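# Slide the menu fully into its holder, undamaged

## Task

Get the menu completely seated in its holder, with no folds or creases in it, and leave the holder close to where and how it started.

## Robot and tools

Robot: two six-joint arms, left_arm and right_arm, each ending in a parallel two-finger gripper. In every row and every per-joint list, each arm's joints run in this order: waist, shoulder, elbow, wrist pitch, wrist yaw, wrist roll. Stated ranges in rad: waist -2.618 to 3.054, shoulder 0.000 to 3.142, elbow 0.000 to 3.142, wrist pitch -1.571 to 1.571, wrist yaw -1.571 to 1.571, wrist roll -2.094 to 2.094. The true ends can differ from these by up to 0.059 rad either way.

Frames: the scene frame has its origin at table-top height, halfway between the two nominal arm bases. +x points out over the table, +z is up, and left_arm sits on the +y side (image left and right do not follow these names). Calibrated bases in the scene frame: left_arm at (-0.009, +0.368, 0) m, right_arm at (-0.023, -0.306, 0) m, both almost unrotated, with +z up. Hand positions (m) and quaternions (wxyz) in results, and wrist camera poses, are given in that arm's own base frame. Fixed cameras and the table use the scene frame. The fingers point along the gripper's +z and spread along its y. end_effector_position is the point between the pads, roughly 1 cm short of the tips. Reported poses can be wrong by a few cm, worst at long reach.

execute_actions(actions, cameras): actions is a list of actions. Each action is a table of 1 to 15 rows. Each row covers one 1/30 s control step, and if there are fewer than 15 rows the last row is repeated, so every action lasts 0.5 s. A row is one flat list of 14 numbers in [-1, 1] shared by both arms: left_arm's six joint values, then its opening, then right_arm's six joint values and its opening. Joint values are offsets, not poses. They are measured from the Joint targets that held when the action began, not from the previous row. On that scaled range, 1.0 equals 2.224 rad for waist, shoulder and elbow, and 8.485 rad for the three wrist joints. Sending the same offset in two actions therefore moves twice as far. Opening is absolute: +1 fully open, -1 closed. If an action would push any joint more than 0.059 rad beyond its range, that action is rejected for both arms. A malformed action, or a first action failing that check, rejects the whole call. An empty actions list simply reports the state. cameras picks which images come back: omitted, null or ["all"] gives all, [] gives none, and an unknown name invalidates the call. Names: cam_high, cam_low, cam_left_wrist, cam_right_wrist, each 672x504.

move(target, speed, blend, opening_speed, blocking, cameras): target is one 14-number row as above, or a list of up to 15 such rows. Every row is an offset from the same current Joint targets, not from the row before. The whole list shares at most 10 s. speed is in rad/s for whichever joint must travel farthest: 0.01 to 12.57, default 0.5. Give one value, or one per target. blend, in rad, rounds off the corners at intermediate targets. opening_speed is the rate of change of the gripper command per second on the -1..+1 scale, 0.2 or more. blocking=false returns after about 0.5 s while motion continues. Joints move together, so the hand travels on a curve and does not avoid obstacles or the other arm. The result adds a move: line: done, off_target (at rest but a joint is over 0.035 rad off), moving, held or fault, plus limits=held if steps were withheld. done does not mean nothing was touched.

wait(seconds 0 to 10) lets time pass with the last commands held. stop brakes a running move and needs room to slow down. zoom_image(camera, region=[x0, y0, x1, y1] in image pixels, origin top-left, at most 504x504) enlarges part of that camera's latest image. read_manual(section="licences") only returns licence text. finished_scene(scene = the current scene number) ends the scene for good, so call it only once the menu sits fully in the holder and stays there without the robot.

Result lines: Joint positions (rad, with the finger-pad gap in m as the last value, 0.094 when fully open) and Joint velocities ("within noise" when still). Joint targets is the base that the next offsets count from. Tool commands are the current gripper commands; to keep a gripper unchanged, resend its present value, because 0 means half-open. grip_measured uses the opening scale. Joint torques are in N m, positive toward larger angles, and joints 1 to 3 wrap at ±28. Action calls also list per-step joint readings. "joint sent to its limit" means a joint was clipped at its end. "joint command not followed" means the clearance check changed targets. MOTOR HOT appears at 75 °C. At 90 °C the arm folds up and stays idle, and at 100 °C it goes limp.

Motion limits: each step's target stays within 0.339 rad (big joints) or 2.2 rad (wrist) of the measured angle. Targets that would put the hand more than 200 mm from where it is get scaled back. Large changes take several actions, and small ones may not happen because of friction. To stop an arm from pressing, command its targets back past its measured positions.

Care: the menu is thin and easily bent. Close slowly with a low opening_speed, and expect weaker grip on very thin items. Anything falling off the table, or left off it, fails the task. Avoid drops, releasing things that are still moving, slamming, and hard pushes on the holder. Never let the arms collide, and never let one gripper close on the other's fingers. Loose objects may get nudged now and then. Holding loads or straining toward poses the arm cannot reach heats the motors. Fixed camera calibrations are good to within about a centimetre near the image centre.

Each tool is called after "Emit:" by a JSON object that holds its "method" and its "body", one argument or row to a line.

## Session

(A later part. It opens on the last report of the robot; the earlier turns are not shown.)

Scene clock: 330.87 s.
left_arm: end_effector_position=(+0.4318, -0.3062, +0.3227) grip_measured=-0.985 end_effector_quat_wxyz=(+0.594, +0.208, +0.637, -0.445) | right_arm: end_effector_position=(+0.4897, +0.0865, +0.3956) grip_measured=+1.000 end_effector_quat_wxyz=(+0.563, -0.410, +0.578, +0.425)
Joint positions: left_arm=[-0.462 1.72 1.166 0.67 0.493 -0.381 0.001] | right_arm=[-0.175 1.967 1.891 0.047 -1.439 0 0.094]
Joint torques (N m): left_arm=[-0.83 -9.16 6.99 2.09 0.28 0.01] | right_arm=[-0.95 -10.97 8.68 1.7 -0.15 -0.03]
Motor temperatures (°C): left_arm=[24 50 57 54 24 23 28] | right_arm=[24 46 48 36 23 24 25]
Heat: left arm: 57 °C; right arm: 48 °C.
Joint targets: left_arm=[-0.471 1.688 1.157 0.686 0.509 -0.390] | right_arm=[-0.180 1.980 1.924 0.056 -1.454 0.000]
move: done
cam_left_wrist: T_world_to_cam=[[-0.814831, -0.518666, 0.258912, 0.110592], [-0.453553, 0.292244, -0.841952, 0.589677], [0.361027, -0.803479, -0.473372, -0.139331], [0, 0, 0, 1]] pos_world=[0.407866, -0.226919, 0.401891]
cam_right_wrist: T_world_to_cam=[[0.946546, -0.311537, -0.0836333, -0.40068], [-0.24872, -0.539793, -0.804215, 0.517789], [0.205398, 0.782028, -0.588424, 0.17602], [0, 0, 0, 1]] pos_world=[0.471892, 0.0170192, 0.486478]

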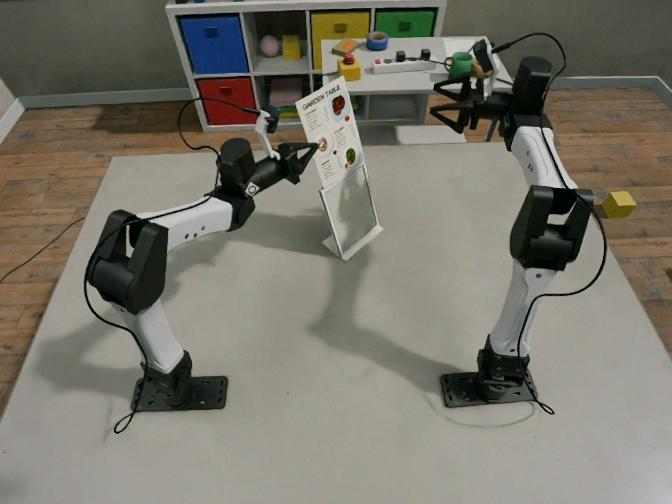

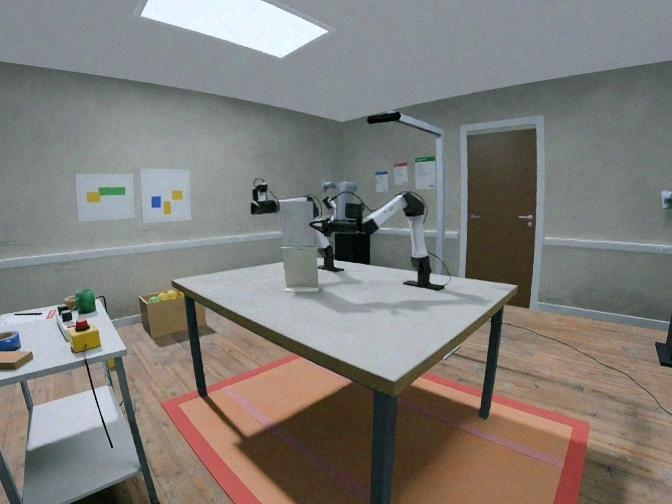

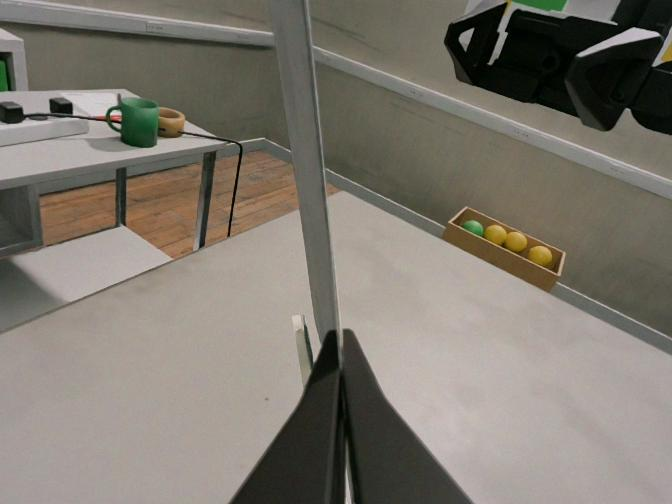

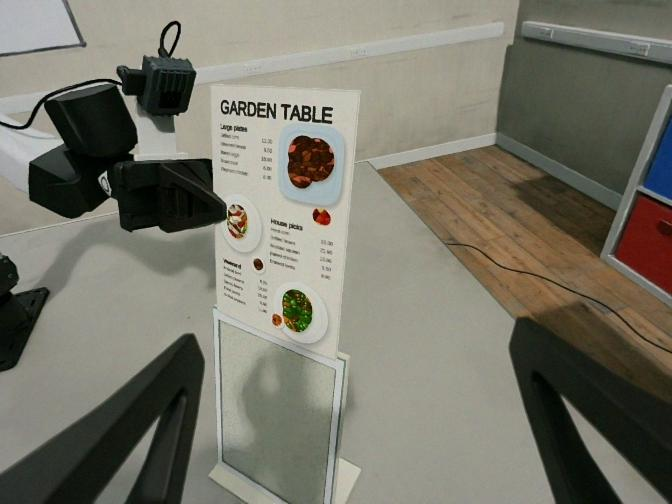

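Emit:
{"method": "move", "body": {
  "target": [0.0122,0,0.0292,-0.0064,0.0015,0,-1,0,0,0,0,0,0,1],
  "speed": 0.1
}}

Emit:
{"method": "zoom_image", "body": {
  "camera": "cam_right_wrist",
  "region": [200, 260, 360, 380]
}}

Emit:
{"method": "zoom_image", "body": {
  "camera": "cam_left_wrist",
  "region": [280, 290, 340, 370]
}}

Scene clock: 346.67 s.
left_arm: end_effector_position=(+0.4350, -0.3036, +0.3299) grip_measured=-0.985 end_effector_quat_wxyz=(+0.595, +0.210, +0.636, -0.445) | right_arm: end_effector_position=(+0.4897, +0.0865, +0.3956) grip_measured=+1.000 end_effector_quat_wxyz=(+0.563, -0.410, +0.578, +0.425)
Joint positions: left_arm=[-0.451 1.72 1.194 0.644 0.507 -0.381 0.001] | right_arm=[-0.175 1.967 1.891 0.047 -1.439 0 0.094]
Joint torques (N m): left_arm=[0.76 -9.2 10.32 1.78 0.28 0.01] | right_arm=[-0.95 -11 8.68 1.7 -0.15 -0.03]
Motor temperatures (°C): left_arm=[24 51 56 54 24 23 28] | right_arm=[24 46 48 35 23 24 25]
Heat: left arm: 56 °C; right arm: 48 °C.
Joint targets: left_arm=[-0.444 1.688 1.222 0.631 0.522 -0.390] | right_arm=[-0.180 1.980 1.924 0.056 -1.454 0.000]
move: done
cam_left_wrist: T_world_to_cam=[[-0.816957, -0.516664, 0.256202, 0.115132], [-0.450166, 0.293646, -0.843281, 0.595811], [0.36046, -0.804258, -0.472481, -0.13534], [0, 0, 0, 1]] pos_world=[0.411057, -0.224321, 0.408993]
cam_right_wrist: T_world_to_cam=[[0.946546, -0.311537, -0.0836333, -0.40068], [-0.24872, -0.539793, -0.804215, 0.517789], [0.205398, 0.782028, -0.588424, 0.17602], [0, 0, 0, 1]] pos_world=[0.471892, 0.0170192, 0.486478]

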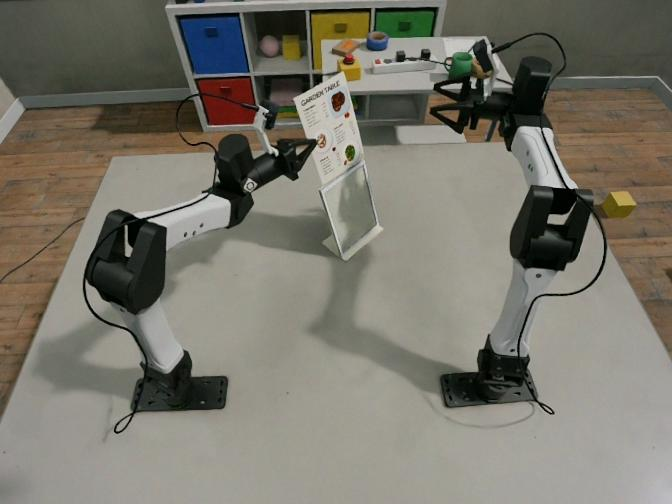

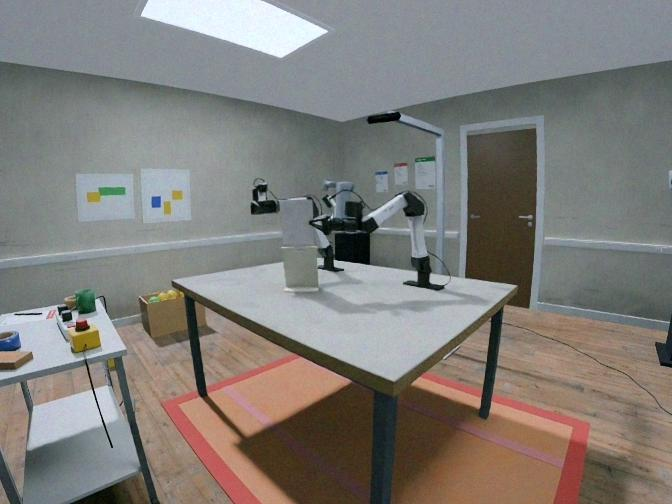

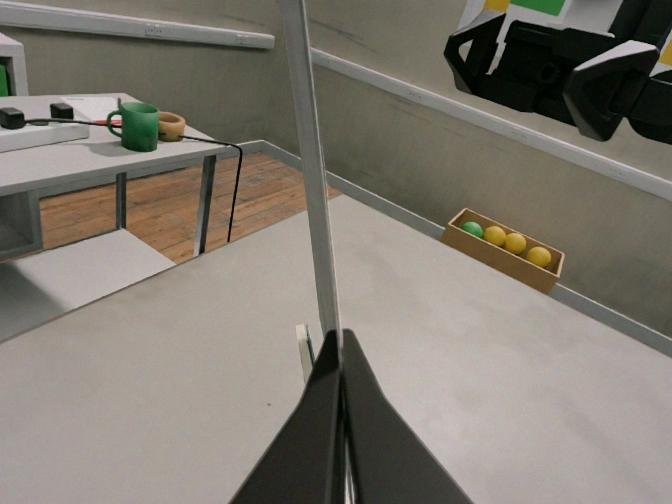

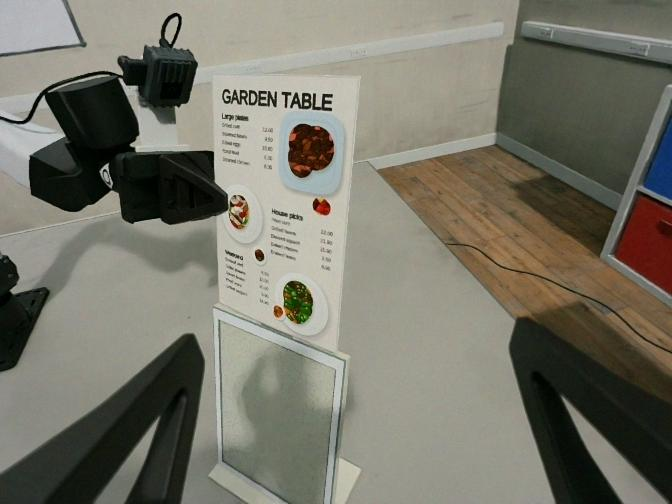

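Scaled by 3.150 from the camera's image (finer frame: 960x720).

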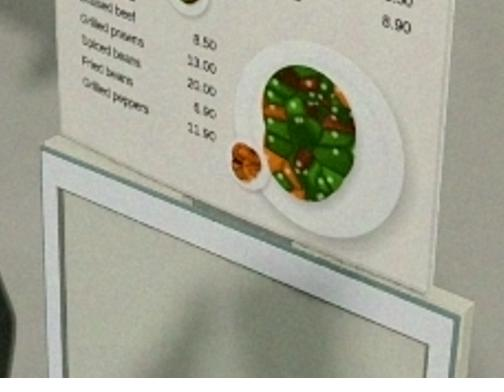

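Scaled by 6.300 from the camera's image (finer frame: 960x720).

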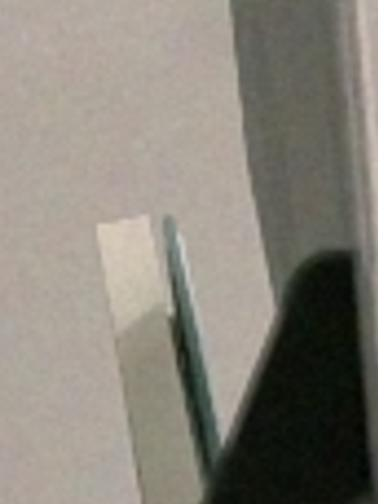

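Emit:
{"method": "move", "body": {
  "target": [0.0076,0.0225,0.0042,0,0.0008,0,-1,0,0,0,0,0,0,1],
  "speed": 0.1
}}

Emit:
{"method": "zoom_image", "body": {
  "camera": "cam_right_wrist",
  "region": [200, 260, 360, 380]
}}

Emit:
{"method": "zoom_image", "body": {
  "camera": "cam_left_wrist",
  "region": [280, 290, 340, 370]
}}

Emit:
{"method": "zoom_image", "body": {
  "camera": "cam_high",
  "region": [315, 140, 375, 200]
}}

Scene clock: 357.90 s.
left_arm: end_effector_position=(+0.4408, -0.2976, +0.3305) grip_measured=-0.985 end_effector_quat_wxyz=(+0.597, +0.207, +0.637, -0.442) | right_arm: end_effector_position=(+0.4897, +0.0865, +0.3956) grip_measured=+1.000 end_effector_quat_wxyz=(+0.563, -0.410, +0.578, +0.425)
Joint positions: left_arm=[-0.435 1.726 1.203 0.642 0.513 -0.381 0.001] | right_arm=[-0.175 1.967 1.891 0.047 -1.439 0 0.094]
Joint torques (N m): left_arm=[0.79 -5.85 10.37 1.82 0.27 0.01] | right_arm=[-0.96 -11 8.66 1.7 -0.15 -0.03]
Motor temperatures (°C): left_arm=[24 52 58 53 24 23 28] | right_arm=[24 46 48 35 23 24 25]
Heat: left arm: 58 °C; right arm: 48 °C.
Joint targets: left_arm=[-0.427 1.738 1.231 0.632 0.529 -0.390] | right_arm=[-0.180 1.980 1.924 0.056 -1.454 0.000]
move: done
cam_left_wrist: T_world_to_cam=[[-0.811621, -0.525451, 0.255288, 0.118201], [-0.452482, 0.289034, -0.843635, 0.596965], [0.369502, -0.800225, -0.472343, -0.135182], [0, 0, 0, 1]] pos_world=[0.416, -0.21861, 0.409593]
cam_right_wrist: T_world_to_cam=[[0.946546, -0.311537, -0.0836333, -0.40068], [-0.24872, -0.539793, -0.804215, 0.517789], [0.205398, 0.782028, -0.588424, 0.17602], [0, 0, 0, 1]] pos_world=[0.471892, 0.0170192, 0.486478]

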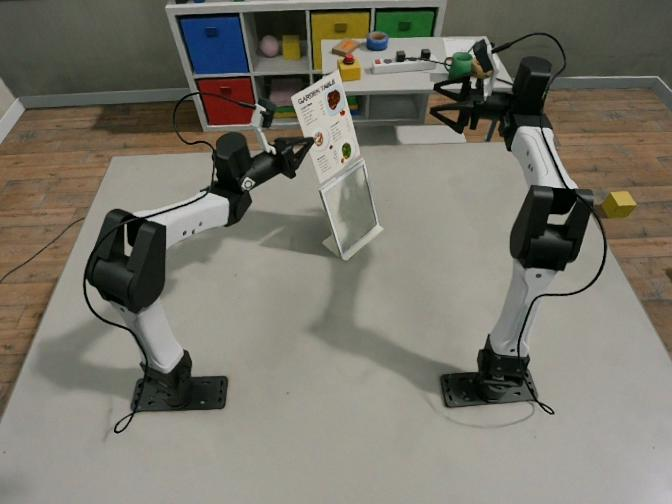

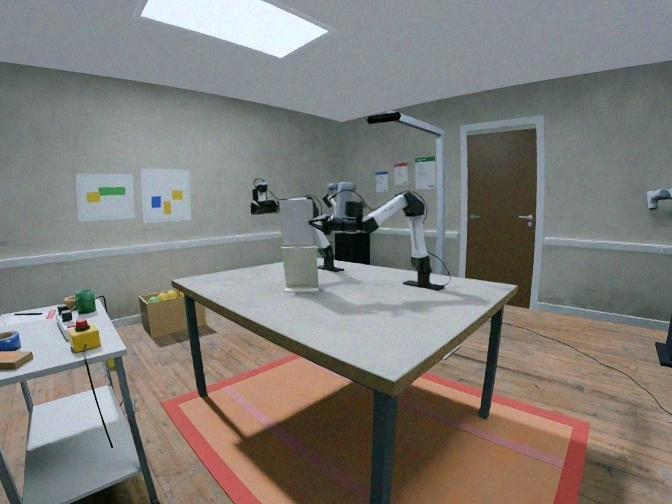

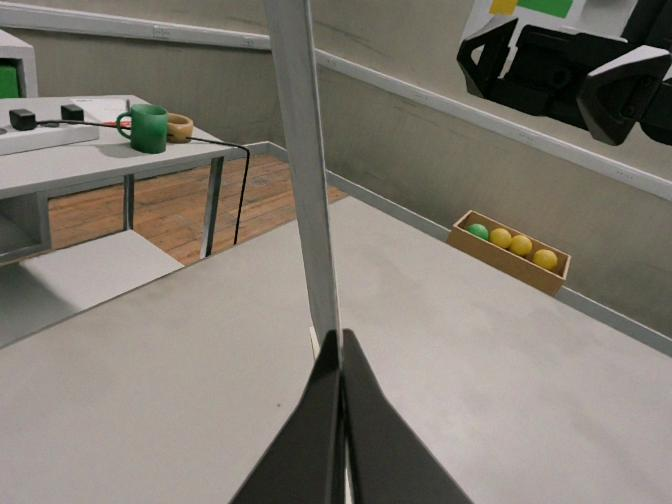

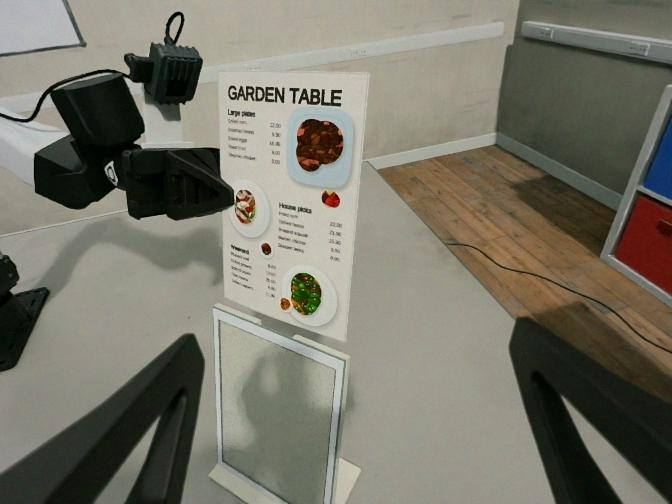

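Scaled by 3.150 from the camera's image (finer frame: 960x720).

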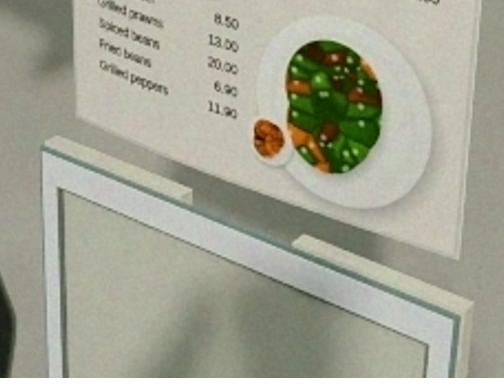

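Scaled by 6.300 from the camera's image (finer frame: 960x720).

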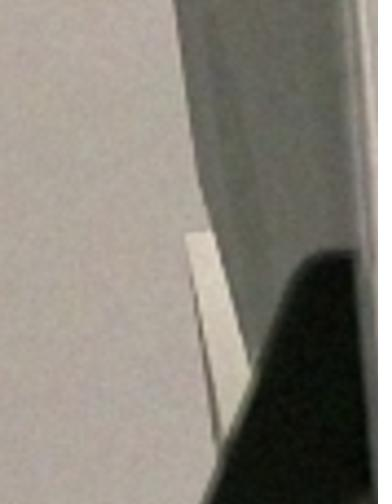

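Scaled by 8.400 from the camera's image (finer frame: 960x720).

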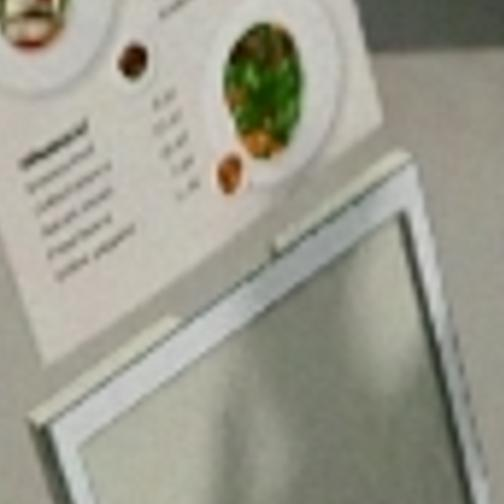

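Emit:
{"method": "move", "body": {
  "target": [-0.0099,0.0036,-0.0283,0.0073,0.0015,0,-1,0,0,0,0,0,0,1],
  "speed": 0.1
}}

Emit:
{"method": "zoom_image", "body": {
  "camera": "cam_right_wrist",
  "region": [200, 260, 360, 380]
}}

Emit:
{"method": "zoom_image", "body": {
  "camera": "cam_left_wrist",
  "region": [280, 290, 340, 370]
}}

Emit:
{"method": "zoom_image", "body": {
  "camera": "cam_high",
  "region": [315, 140, 375, 200]
}}

Scene clock: 367.67 s.
left_arm: end_effector_position=(+0.4369, -0.3014, +0.3211) grip_measured=-0.985 end_effector_quat_wxyz=(+0.592, +0.213, +0.636, -0.446) | right_arm: end_effector_position=(+0.4897, +0.0865, +0.3956) grip_measured=+1.000 end_effector_quat_wxyz=(+0.563, -0.410, +0.578, +0.425)
Joint positions: left_arm=[-0.441 1.734 1.177 0.673 0.525 -0.381 0.001] | right_arm=[-0.175 1.967 1.891 0.047 -1.439 0 0.094]
Joint torques (N m): left_arm=[-0.8 -5.87 7.04 2.1 0.28 0.01] | right_arm=[-0.92 -11 8.65 1.7 -0.15 -0.03]
Motor temperatures (°C): left_arm=[24 50 58 53 24 23 28] | right_arm=[24 46 48 35 23 24 25]
Heat: left arm: 58 °C; right arm: 48 °C.
Joint targets: left_arm=[-0.449 1.746 1.168 0.693 0.542 -0.390] | right_arm=[-0.180 1.980 1.924 0.056 -1.454 0.000]
move: done
cam_left_wrist: T_world_to_cam=[[-0.820524, -0.511256, 0.25565, 0.123526], [-0.448913, 0.299487, -0.841893, 0.589413], [0.353859, -0.805559, -0.475246, -0.13501], [0, 0, 0, 1]] pos_world=[0.413726, -0.222127, 0.40048]
cam_right_wrist: T_world_to_cam=[[0.946546, -0.311537, -0.0836333, -0.40068], [-0.24872, -0.539793, -0.804215, 0.517789], [0.205398, 0.782028, -0.588424, 0.17602], [0, 0, 0, 1]] pos_world=[0.471892, 0.0170192, 0.486478]

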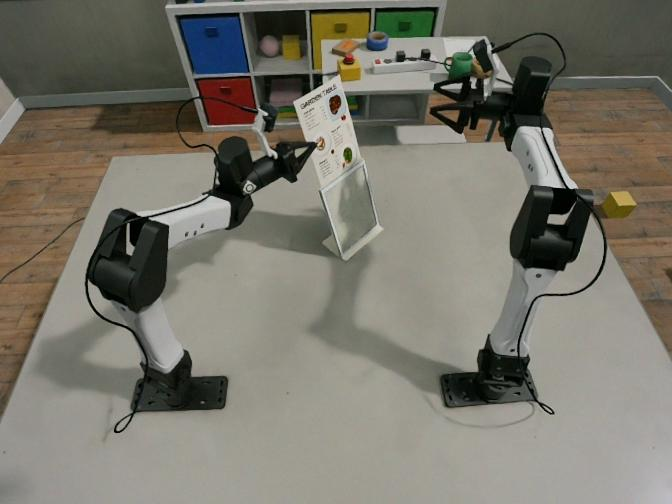

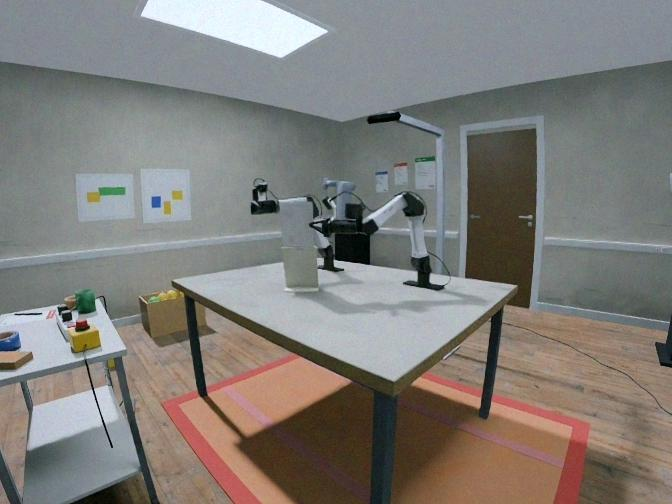

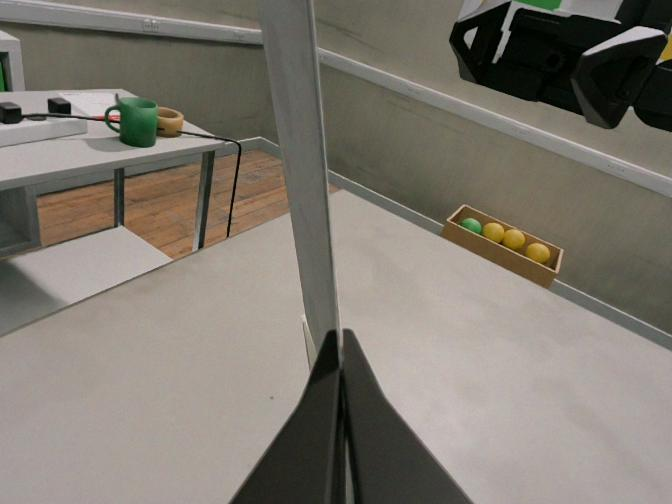

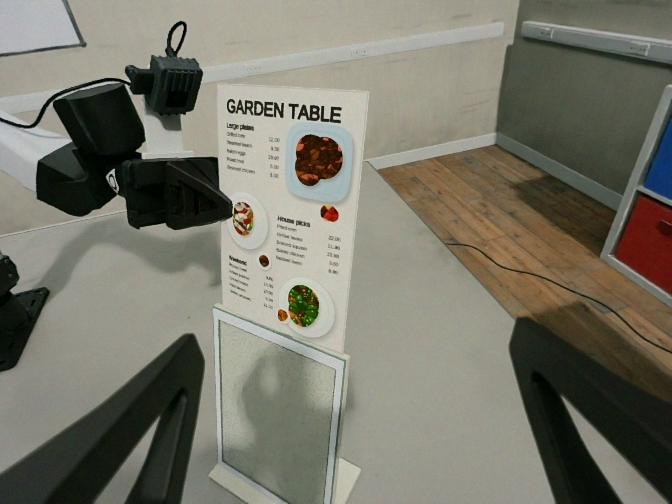

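Scaled by 3.150 from the camera's image (finer frame: 960x720).

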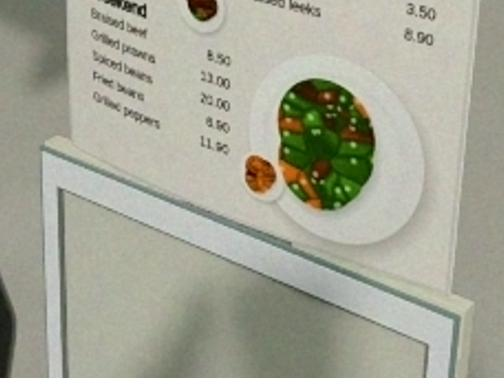

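Scaled by 6.300 from the camera's image (finer frame: 960x720).

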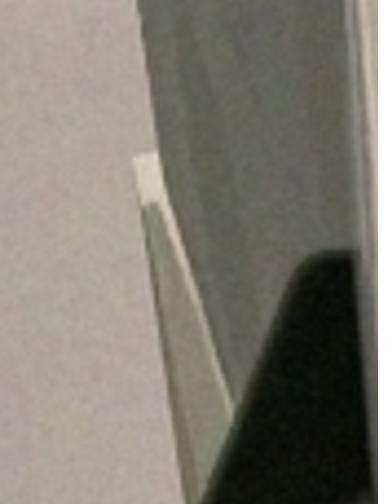

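Scaled by 8.400 from the camera's image (finer frame: 960x720).

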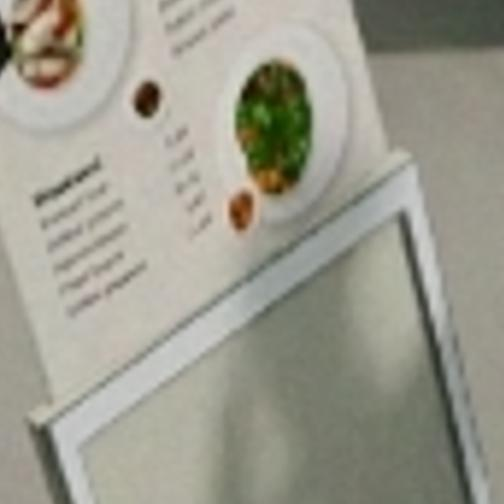

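Emit:
{"method": "zoom_image", "body": {
  "camera": "cam_low",
  "region": [275, 190, 325, 260]
}}

Emit:
{"method": "zoom_image", "body": {
  "camera": "cam_left_wrist",
  "region": [290, 305, 330, 365]
}}

Emit:
{"method": "zoom_image", "body": {
  "camera": "cam_right_wrist",
  "region": [205, 285, 275, 345]
}}

Emit:
{"method": "zoom_image", "body": {
  "camera": "cam_right_wrist",
  "region": [285, 320, 355, 380]
}}

Scaled by 7.200 from the camera's image (finer frame: 960x720).

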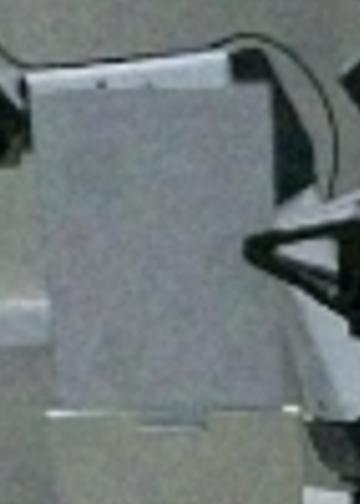

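Scaled by 8.400 from the camera's image (finer frame: 960x720).

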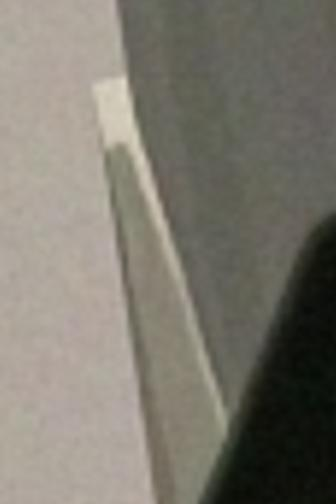

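Scaled by 7.200 from the camera's image (finer frame: 960x720).

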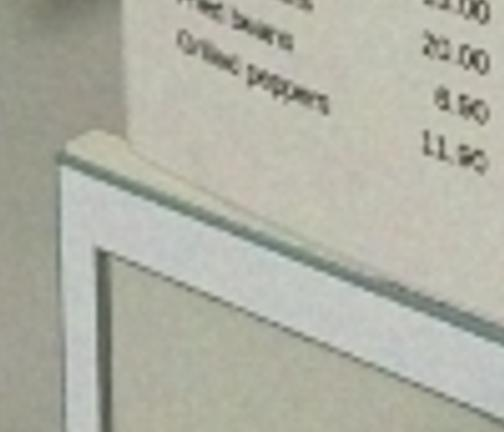

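Scaled by 7.200 from the camera's image (finer frame: 960x720).

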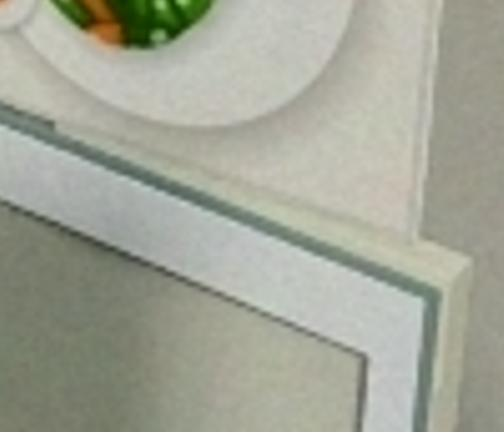

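Emit:
{"method": "move", "body": {
  "target": [-0.0035,-0.0229,0.0193,-0.0051,0,0,-1,0,0,0,0,0,0,1],
  "speed": 0.1
}}

Emit:
{"method": "zoom_image", "body": {
  "camera": "cam_right_wrist",
  "region": [205, 285, 275, 345]
}}

Emit:
{"method": "zoom_image", "body": {
  "camera": "cam_right_wrist",
  "region": [285, 320, 355, 380]
}}

Emit:
{"method": "zoom_image", "body": {
  "camera": "cam_left_wrist",
  "region": [280, 290, 340, 370]
}}

Scene clock: 387.67 s.
left_arm: end_effector_position=(+0.4335, -0.3046, +0.3253) grip_measured=-0.985 end_effector_quat_wxyz=(+0.591, +0.216, +0.634, -0.449) | right_arm: end_effector_position=(+0.4897, +0.0865, +0.3956) grip_measured=+1.000 end_effector_quat_wxyz=(+0.563, -0.410, +0.578, +0.425)
Joint positions: left_arm=[-0.449 1.727 1.183 0.663 0.527 -0.381 0.001] | right_arm=[-0.175 1.967 1.891 0.047 -1.439 0 0.094]
Joint torques (N m): left_arm=[-0.8 -9.2 10.35 1.84 0.26 0.01] | right_arm=[-0.94 -11 8.68 1.7 -0.15 -0.03]
Motor temperatures (°C): left_arm=[24 47 57 55 24 23 28] | right_arm=[24 46 48 35 23 24 25]
Heat: left arm: 57 °C; right arm: 48 °C.
Joint targets: left_arm=[-0.457 1.695 1.211 0.650 0.541 -0.390] | right_arm=[-0.180 1.980 1.924 0.056 -1.454 0.000]
move: done
cam_left_wrist: T_world_to_cam=[[-0.825884, -0.503417, 0.253941, 0.123263], [-0.443801, 0.302595, -0.843491, 0.591585], [0.347786, -0.809325, -0.473326, -0.13354], [0, 0, 0, 1]] pos_world=[0.41079, -0.225036, 0.404487]
cam_right_wrist: T_world_to_cam=[[0.946546, -0.311537, -0.0836333, -0.40068], [-0.24872, -0.539793, -0.804215, 0.517789], [0.205398, 0.782028, -0.588424, 0.17602], [0, 0, 0, 1]] pos_world=[0.471892, 0.0170192, 0.486478]

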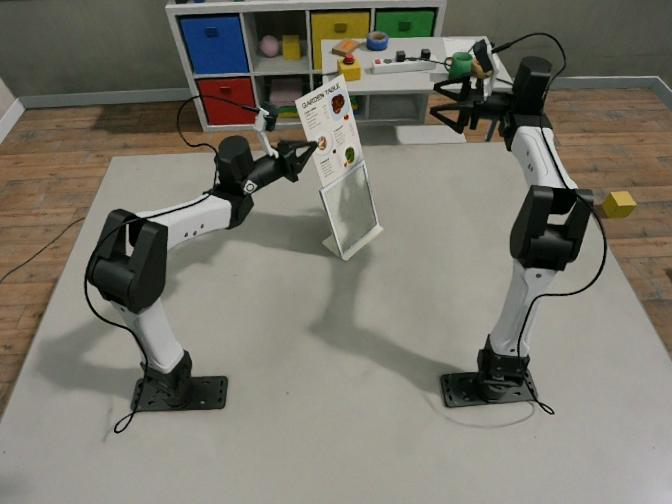

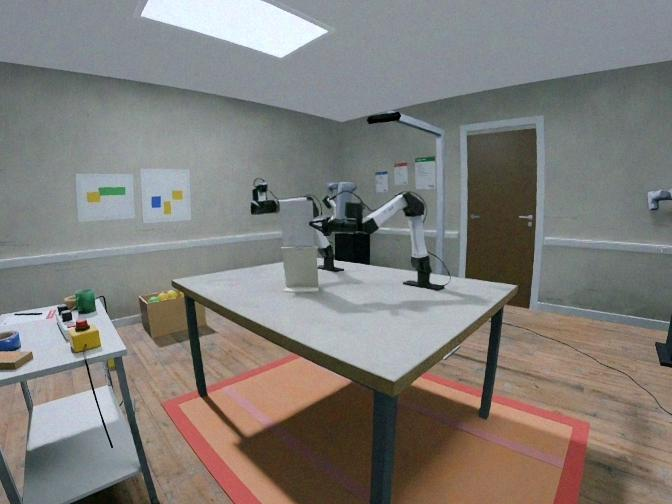

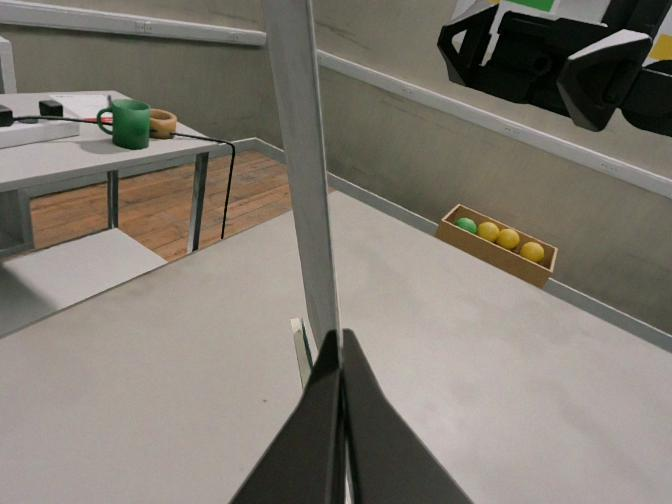

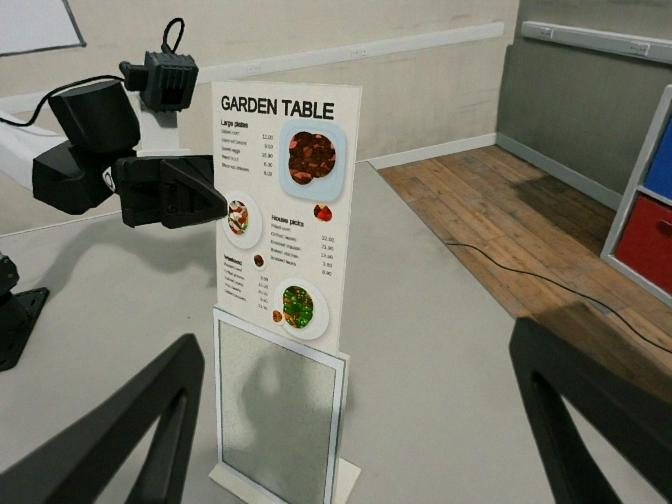

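Scaled by 7.200 from the camera's image (finer frame: 960x720).

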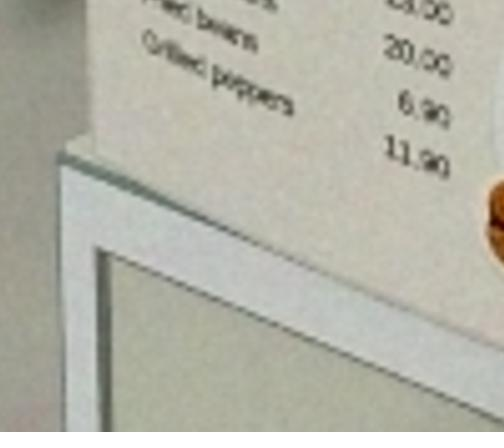

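Scaled by 7.200 from the camera's image (finer frame: 960x720).

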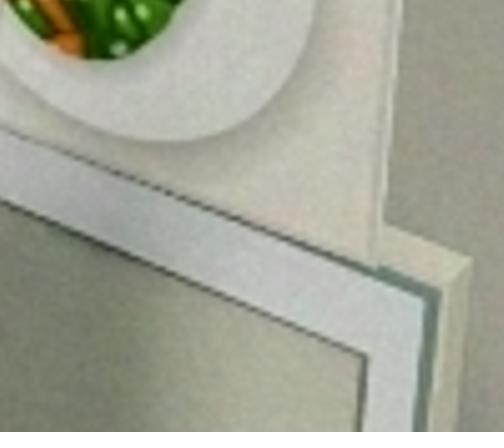

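Scaled by 6.300 from the camera's image (finer frame: 960x720).

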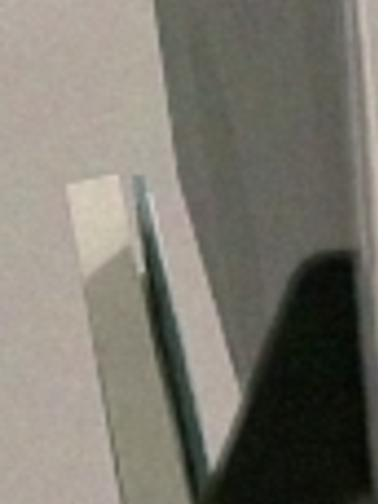

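Emit:
{"method": "move", "body": {
  "target": [0.0153,0.0243,-0.0198,0.0083,0.0038,0,-1,0,0,0,0,0,0,1],
  "speed": 0.1
}}

Emit:
{"method": "zoom_image", "body": {
  "camera": "cam_right_wrist",
  "region": [205, 285, 275, 345]
}}

Emit:
{"method": "zoom_image", "body": {
  "camera": "cam_right_wrist",
  "region": [285, 320, 355, 380]
}}

Emit:
{"method": "zoom_image", "body": {
  "camera": "cam_left_wrist",
  "region": [280, 290, 340, 370]
}}

Scene clock: 395.57 s.
left_arm: end_effector_position=(+0.4356, -0.2997, +0.3229) grip_measured=-0.985 end_effector_quat_wxyz=(+0.594, +0.223, +0.627, -0.452) | right_arm: end_effector_position=(+0.4897, +0.0865, +0.3956) grip_measured=+1.000 end_effector_quat_wxyz=(+0.563, -0.410, +0.578, +0.425)
Joint positions: left_arm=[-0.43 1.738 1.174 0.699 0.558 -0.381 0.001] | right_arm=[-0.175 1.967 1.891 0.047 -1.439 0 0.094]
Joint torques (N m): left_arm=[0.7 -5.97 7.16 2.13 0.29 0.01] | right_arm=[-0.95 -11 8.68 1.7 -0.15 -0.03]
Motor temperatures (°C): left_arm=[24 48 58 55 24 23 28] | right_arm=[24 46 48 35 23 24 25]
Heat: left arm: 58 °C; right arm: 48 °C.
Joint targets: left_arm=[-0.423 1.749 1.167 0.721 0.574 -0.390] | right_arm=[-0.180 1.980 1.924 0.056 -1.454 0.000]
move: done
cam_left_wrist: T_world_to_cam=[[-0.835837, -0.492523, 0.242483, 0.139364], [-0.42693, 0.305492, -0.85112, 0.585007], [0.34512, -0.814921, -0.465614, -0.134458], [0, 0, 0, 1]] pos_world=[0.412647, -0.219647, 0.401512]
cam_right_wrist: T_world_to_cam=[[0.946546, -0.311537, -0.0836333, -0.40068], [-0.24872, -0.539793, -0.804215, 0.517789], [0.205398, 0.782028, -0.588424, 0.17602], [0, 0, 0, 1]] pos_world=[0.471892, 0.0170192, 0.486478]

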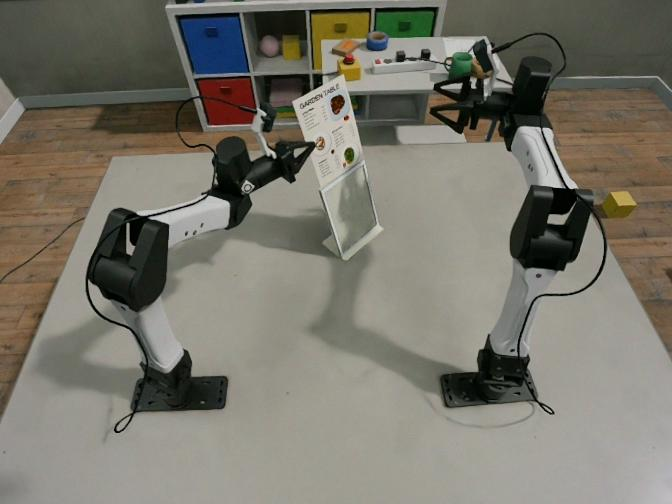

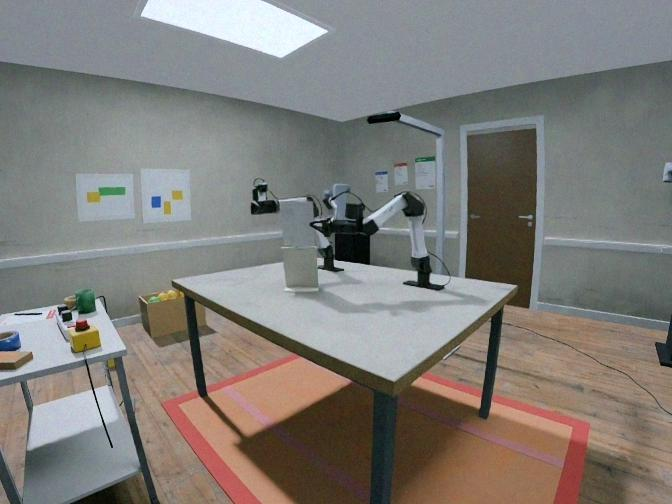

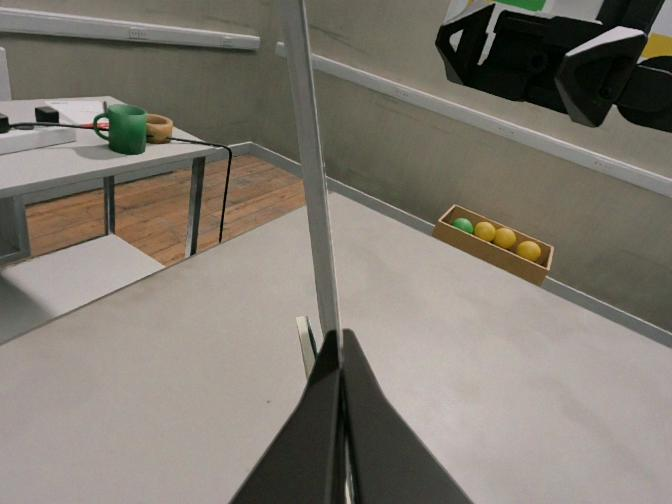

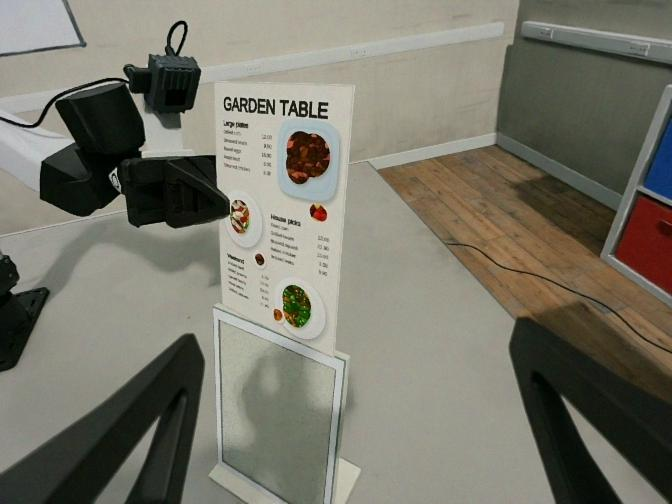

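Scaled by 7.200 from the camera's image (finer frame: 960x720).

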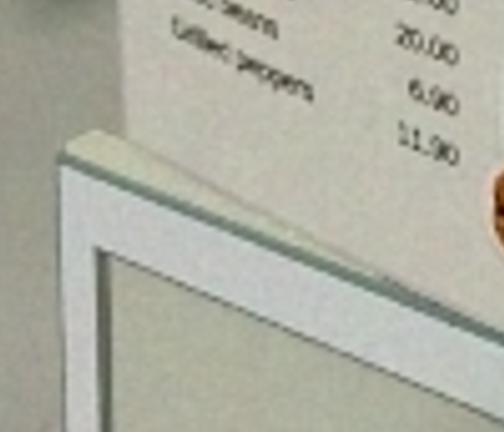

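Scaled by 7.200 from the camera's image (finer frame: 960x720).

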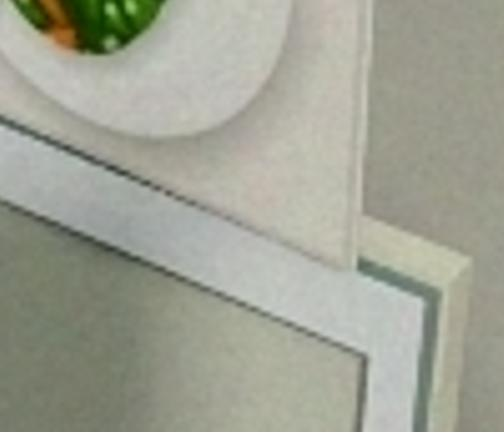

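Scaled by 6.300 from the camera's image (finer frame: 960x720).

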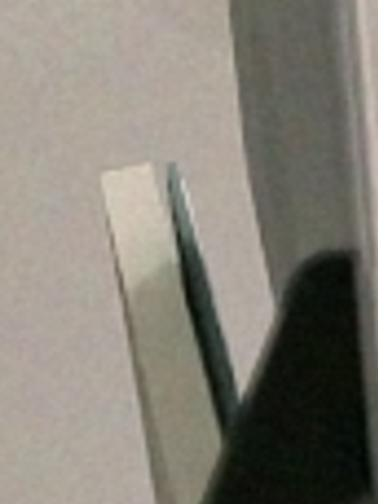

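Emit:
{"method": "move", "body": {
  "target": [-0.0135,-0.0283,0.0207,-0.0075,-0.0106,0,-1,0,0,0,0,0,0,1],
  "speed": 0.15
}}

Emit:
{"method": "zoom_image", "body": {
  "camera": "cam_right_wrist",
  "region": [200, 250, 360, 370]
}}

Emit:
{"method": "zoom_image", "body": {
  "camera": "cam_left_wrist",
  "region": [280, 270, 340, 370]
}}

Emit:
{"method": "zoom_image", "body": {
  "camera": "cam_low",
  "region": [275, 190, 325, 260]
}}

Scene clock: 405.67 s.
left_arm: end_effector_position=(+0.4357, -0.2996, +0.3348) grip_measured=-0.985 end_effector_quat_wxyz=(+0.605, +0.207, +0.629, -0.443) | right_arm: end_effector_position=(+0.4897, +0.0865, +0.3956) grip_measured=+1.000 end_effector_quat_wxyz=(+0.563, -0.410, +0.578, +0.425)
Joint positions: left_arm=[-0.446 1.715 1.187 0.67 0.5 -0.381 0.001] | right_arm=[-0.175 1.967 1.891 0.047 -1.439 0 0.094]
Joint torques (N m): left_arm=[-0.68 -8.92 10.22 1.79 -0.12 0.01] | right_arm=[-0.96 -10.99 8.68 1.7 -0.15 -0.02]
Motor temperatures (°C): left_arm=[24 47 56 56 24 23 28] | right_arm=[24 46 48 34 23 24 25]
Heat: left arm: 56 °C; right arm: 48 °C.
Joint targets: left_arm=[-0.453 1.686 1.213 0.657 0.484 -0.390] | right_arm=[-0.180 1.980 1.924 0.056 -1.454 0.000]
move: done
cam_left_wrist: T_world_to_cam=[[-0.815586, -0.524146, 0.245135, 0.117404], [-0.436291, 0.27876, -0.855537, 0.59277], [0.380092, -0.804714, -0.456033, -0.144286], [0, 0, 0, 1]] pos_world=[0.409215, -0.219813, 0.412557]
cam_right_wrist: T_world_to_cam=[[0.946546, -0.311537, -0.0836333, -0.40068], [-0.24872, -0.539793, -0.804215, 0.517789], [0.205398, 0.782028, -0.588424, 0.17602], [0, 0, 0, 1]] pos_world=[0.471892, 0.0170192, 0.486478]

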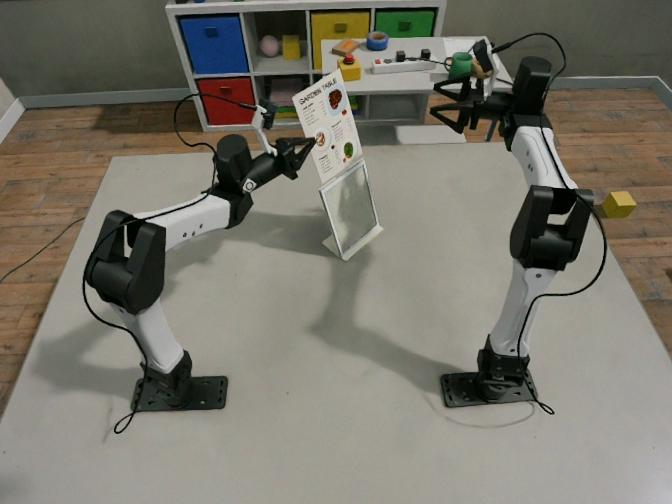

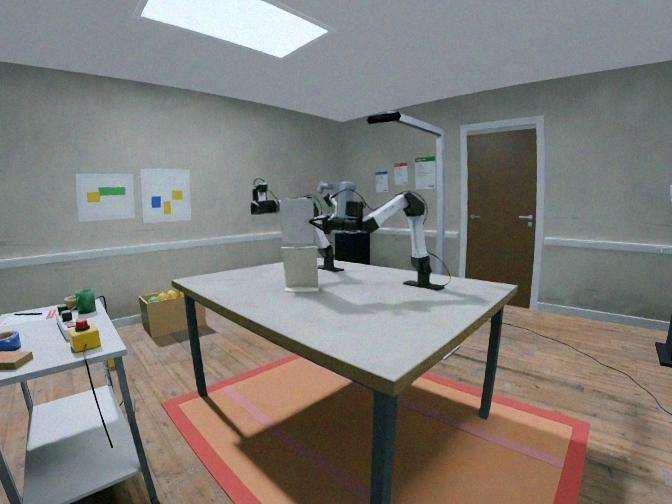

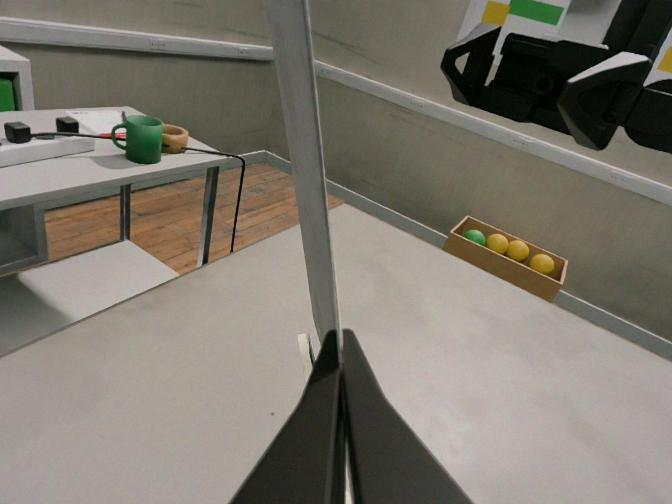

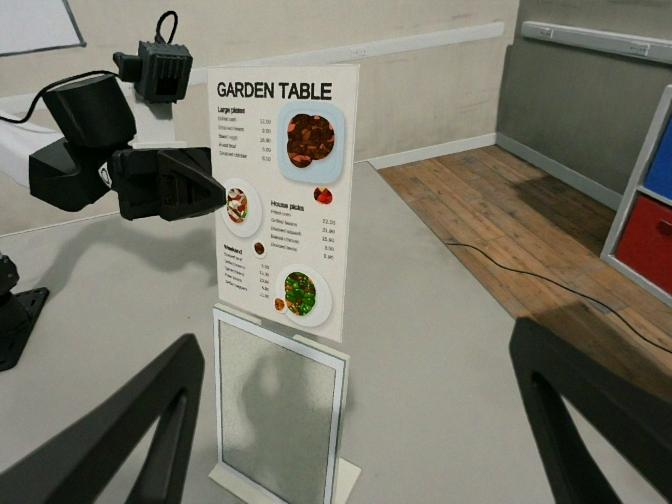

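Scaled by 3.150 from the camera's image (finer frame: 960x720).

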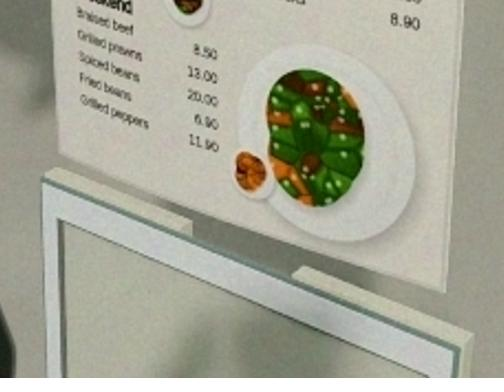

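Scaled by 5.040 from the camera's image (finer frame: 960x720).

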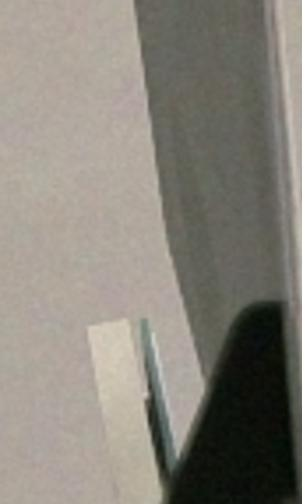

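Scaled by 7.200 from the camera's image (finer frame: 960x720).

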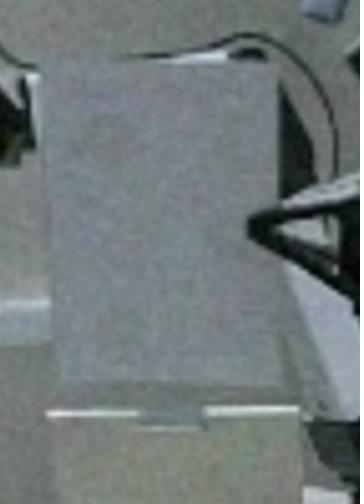

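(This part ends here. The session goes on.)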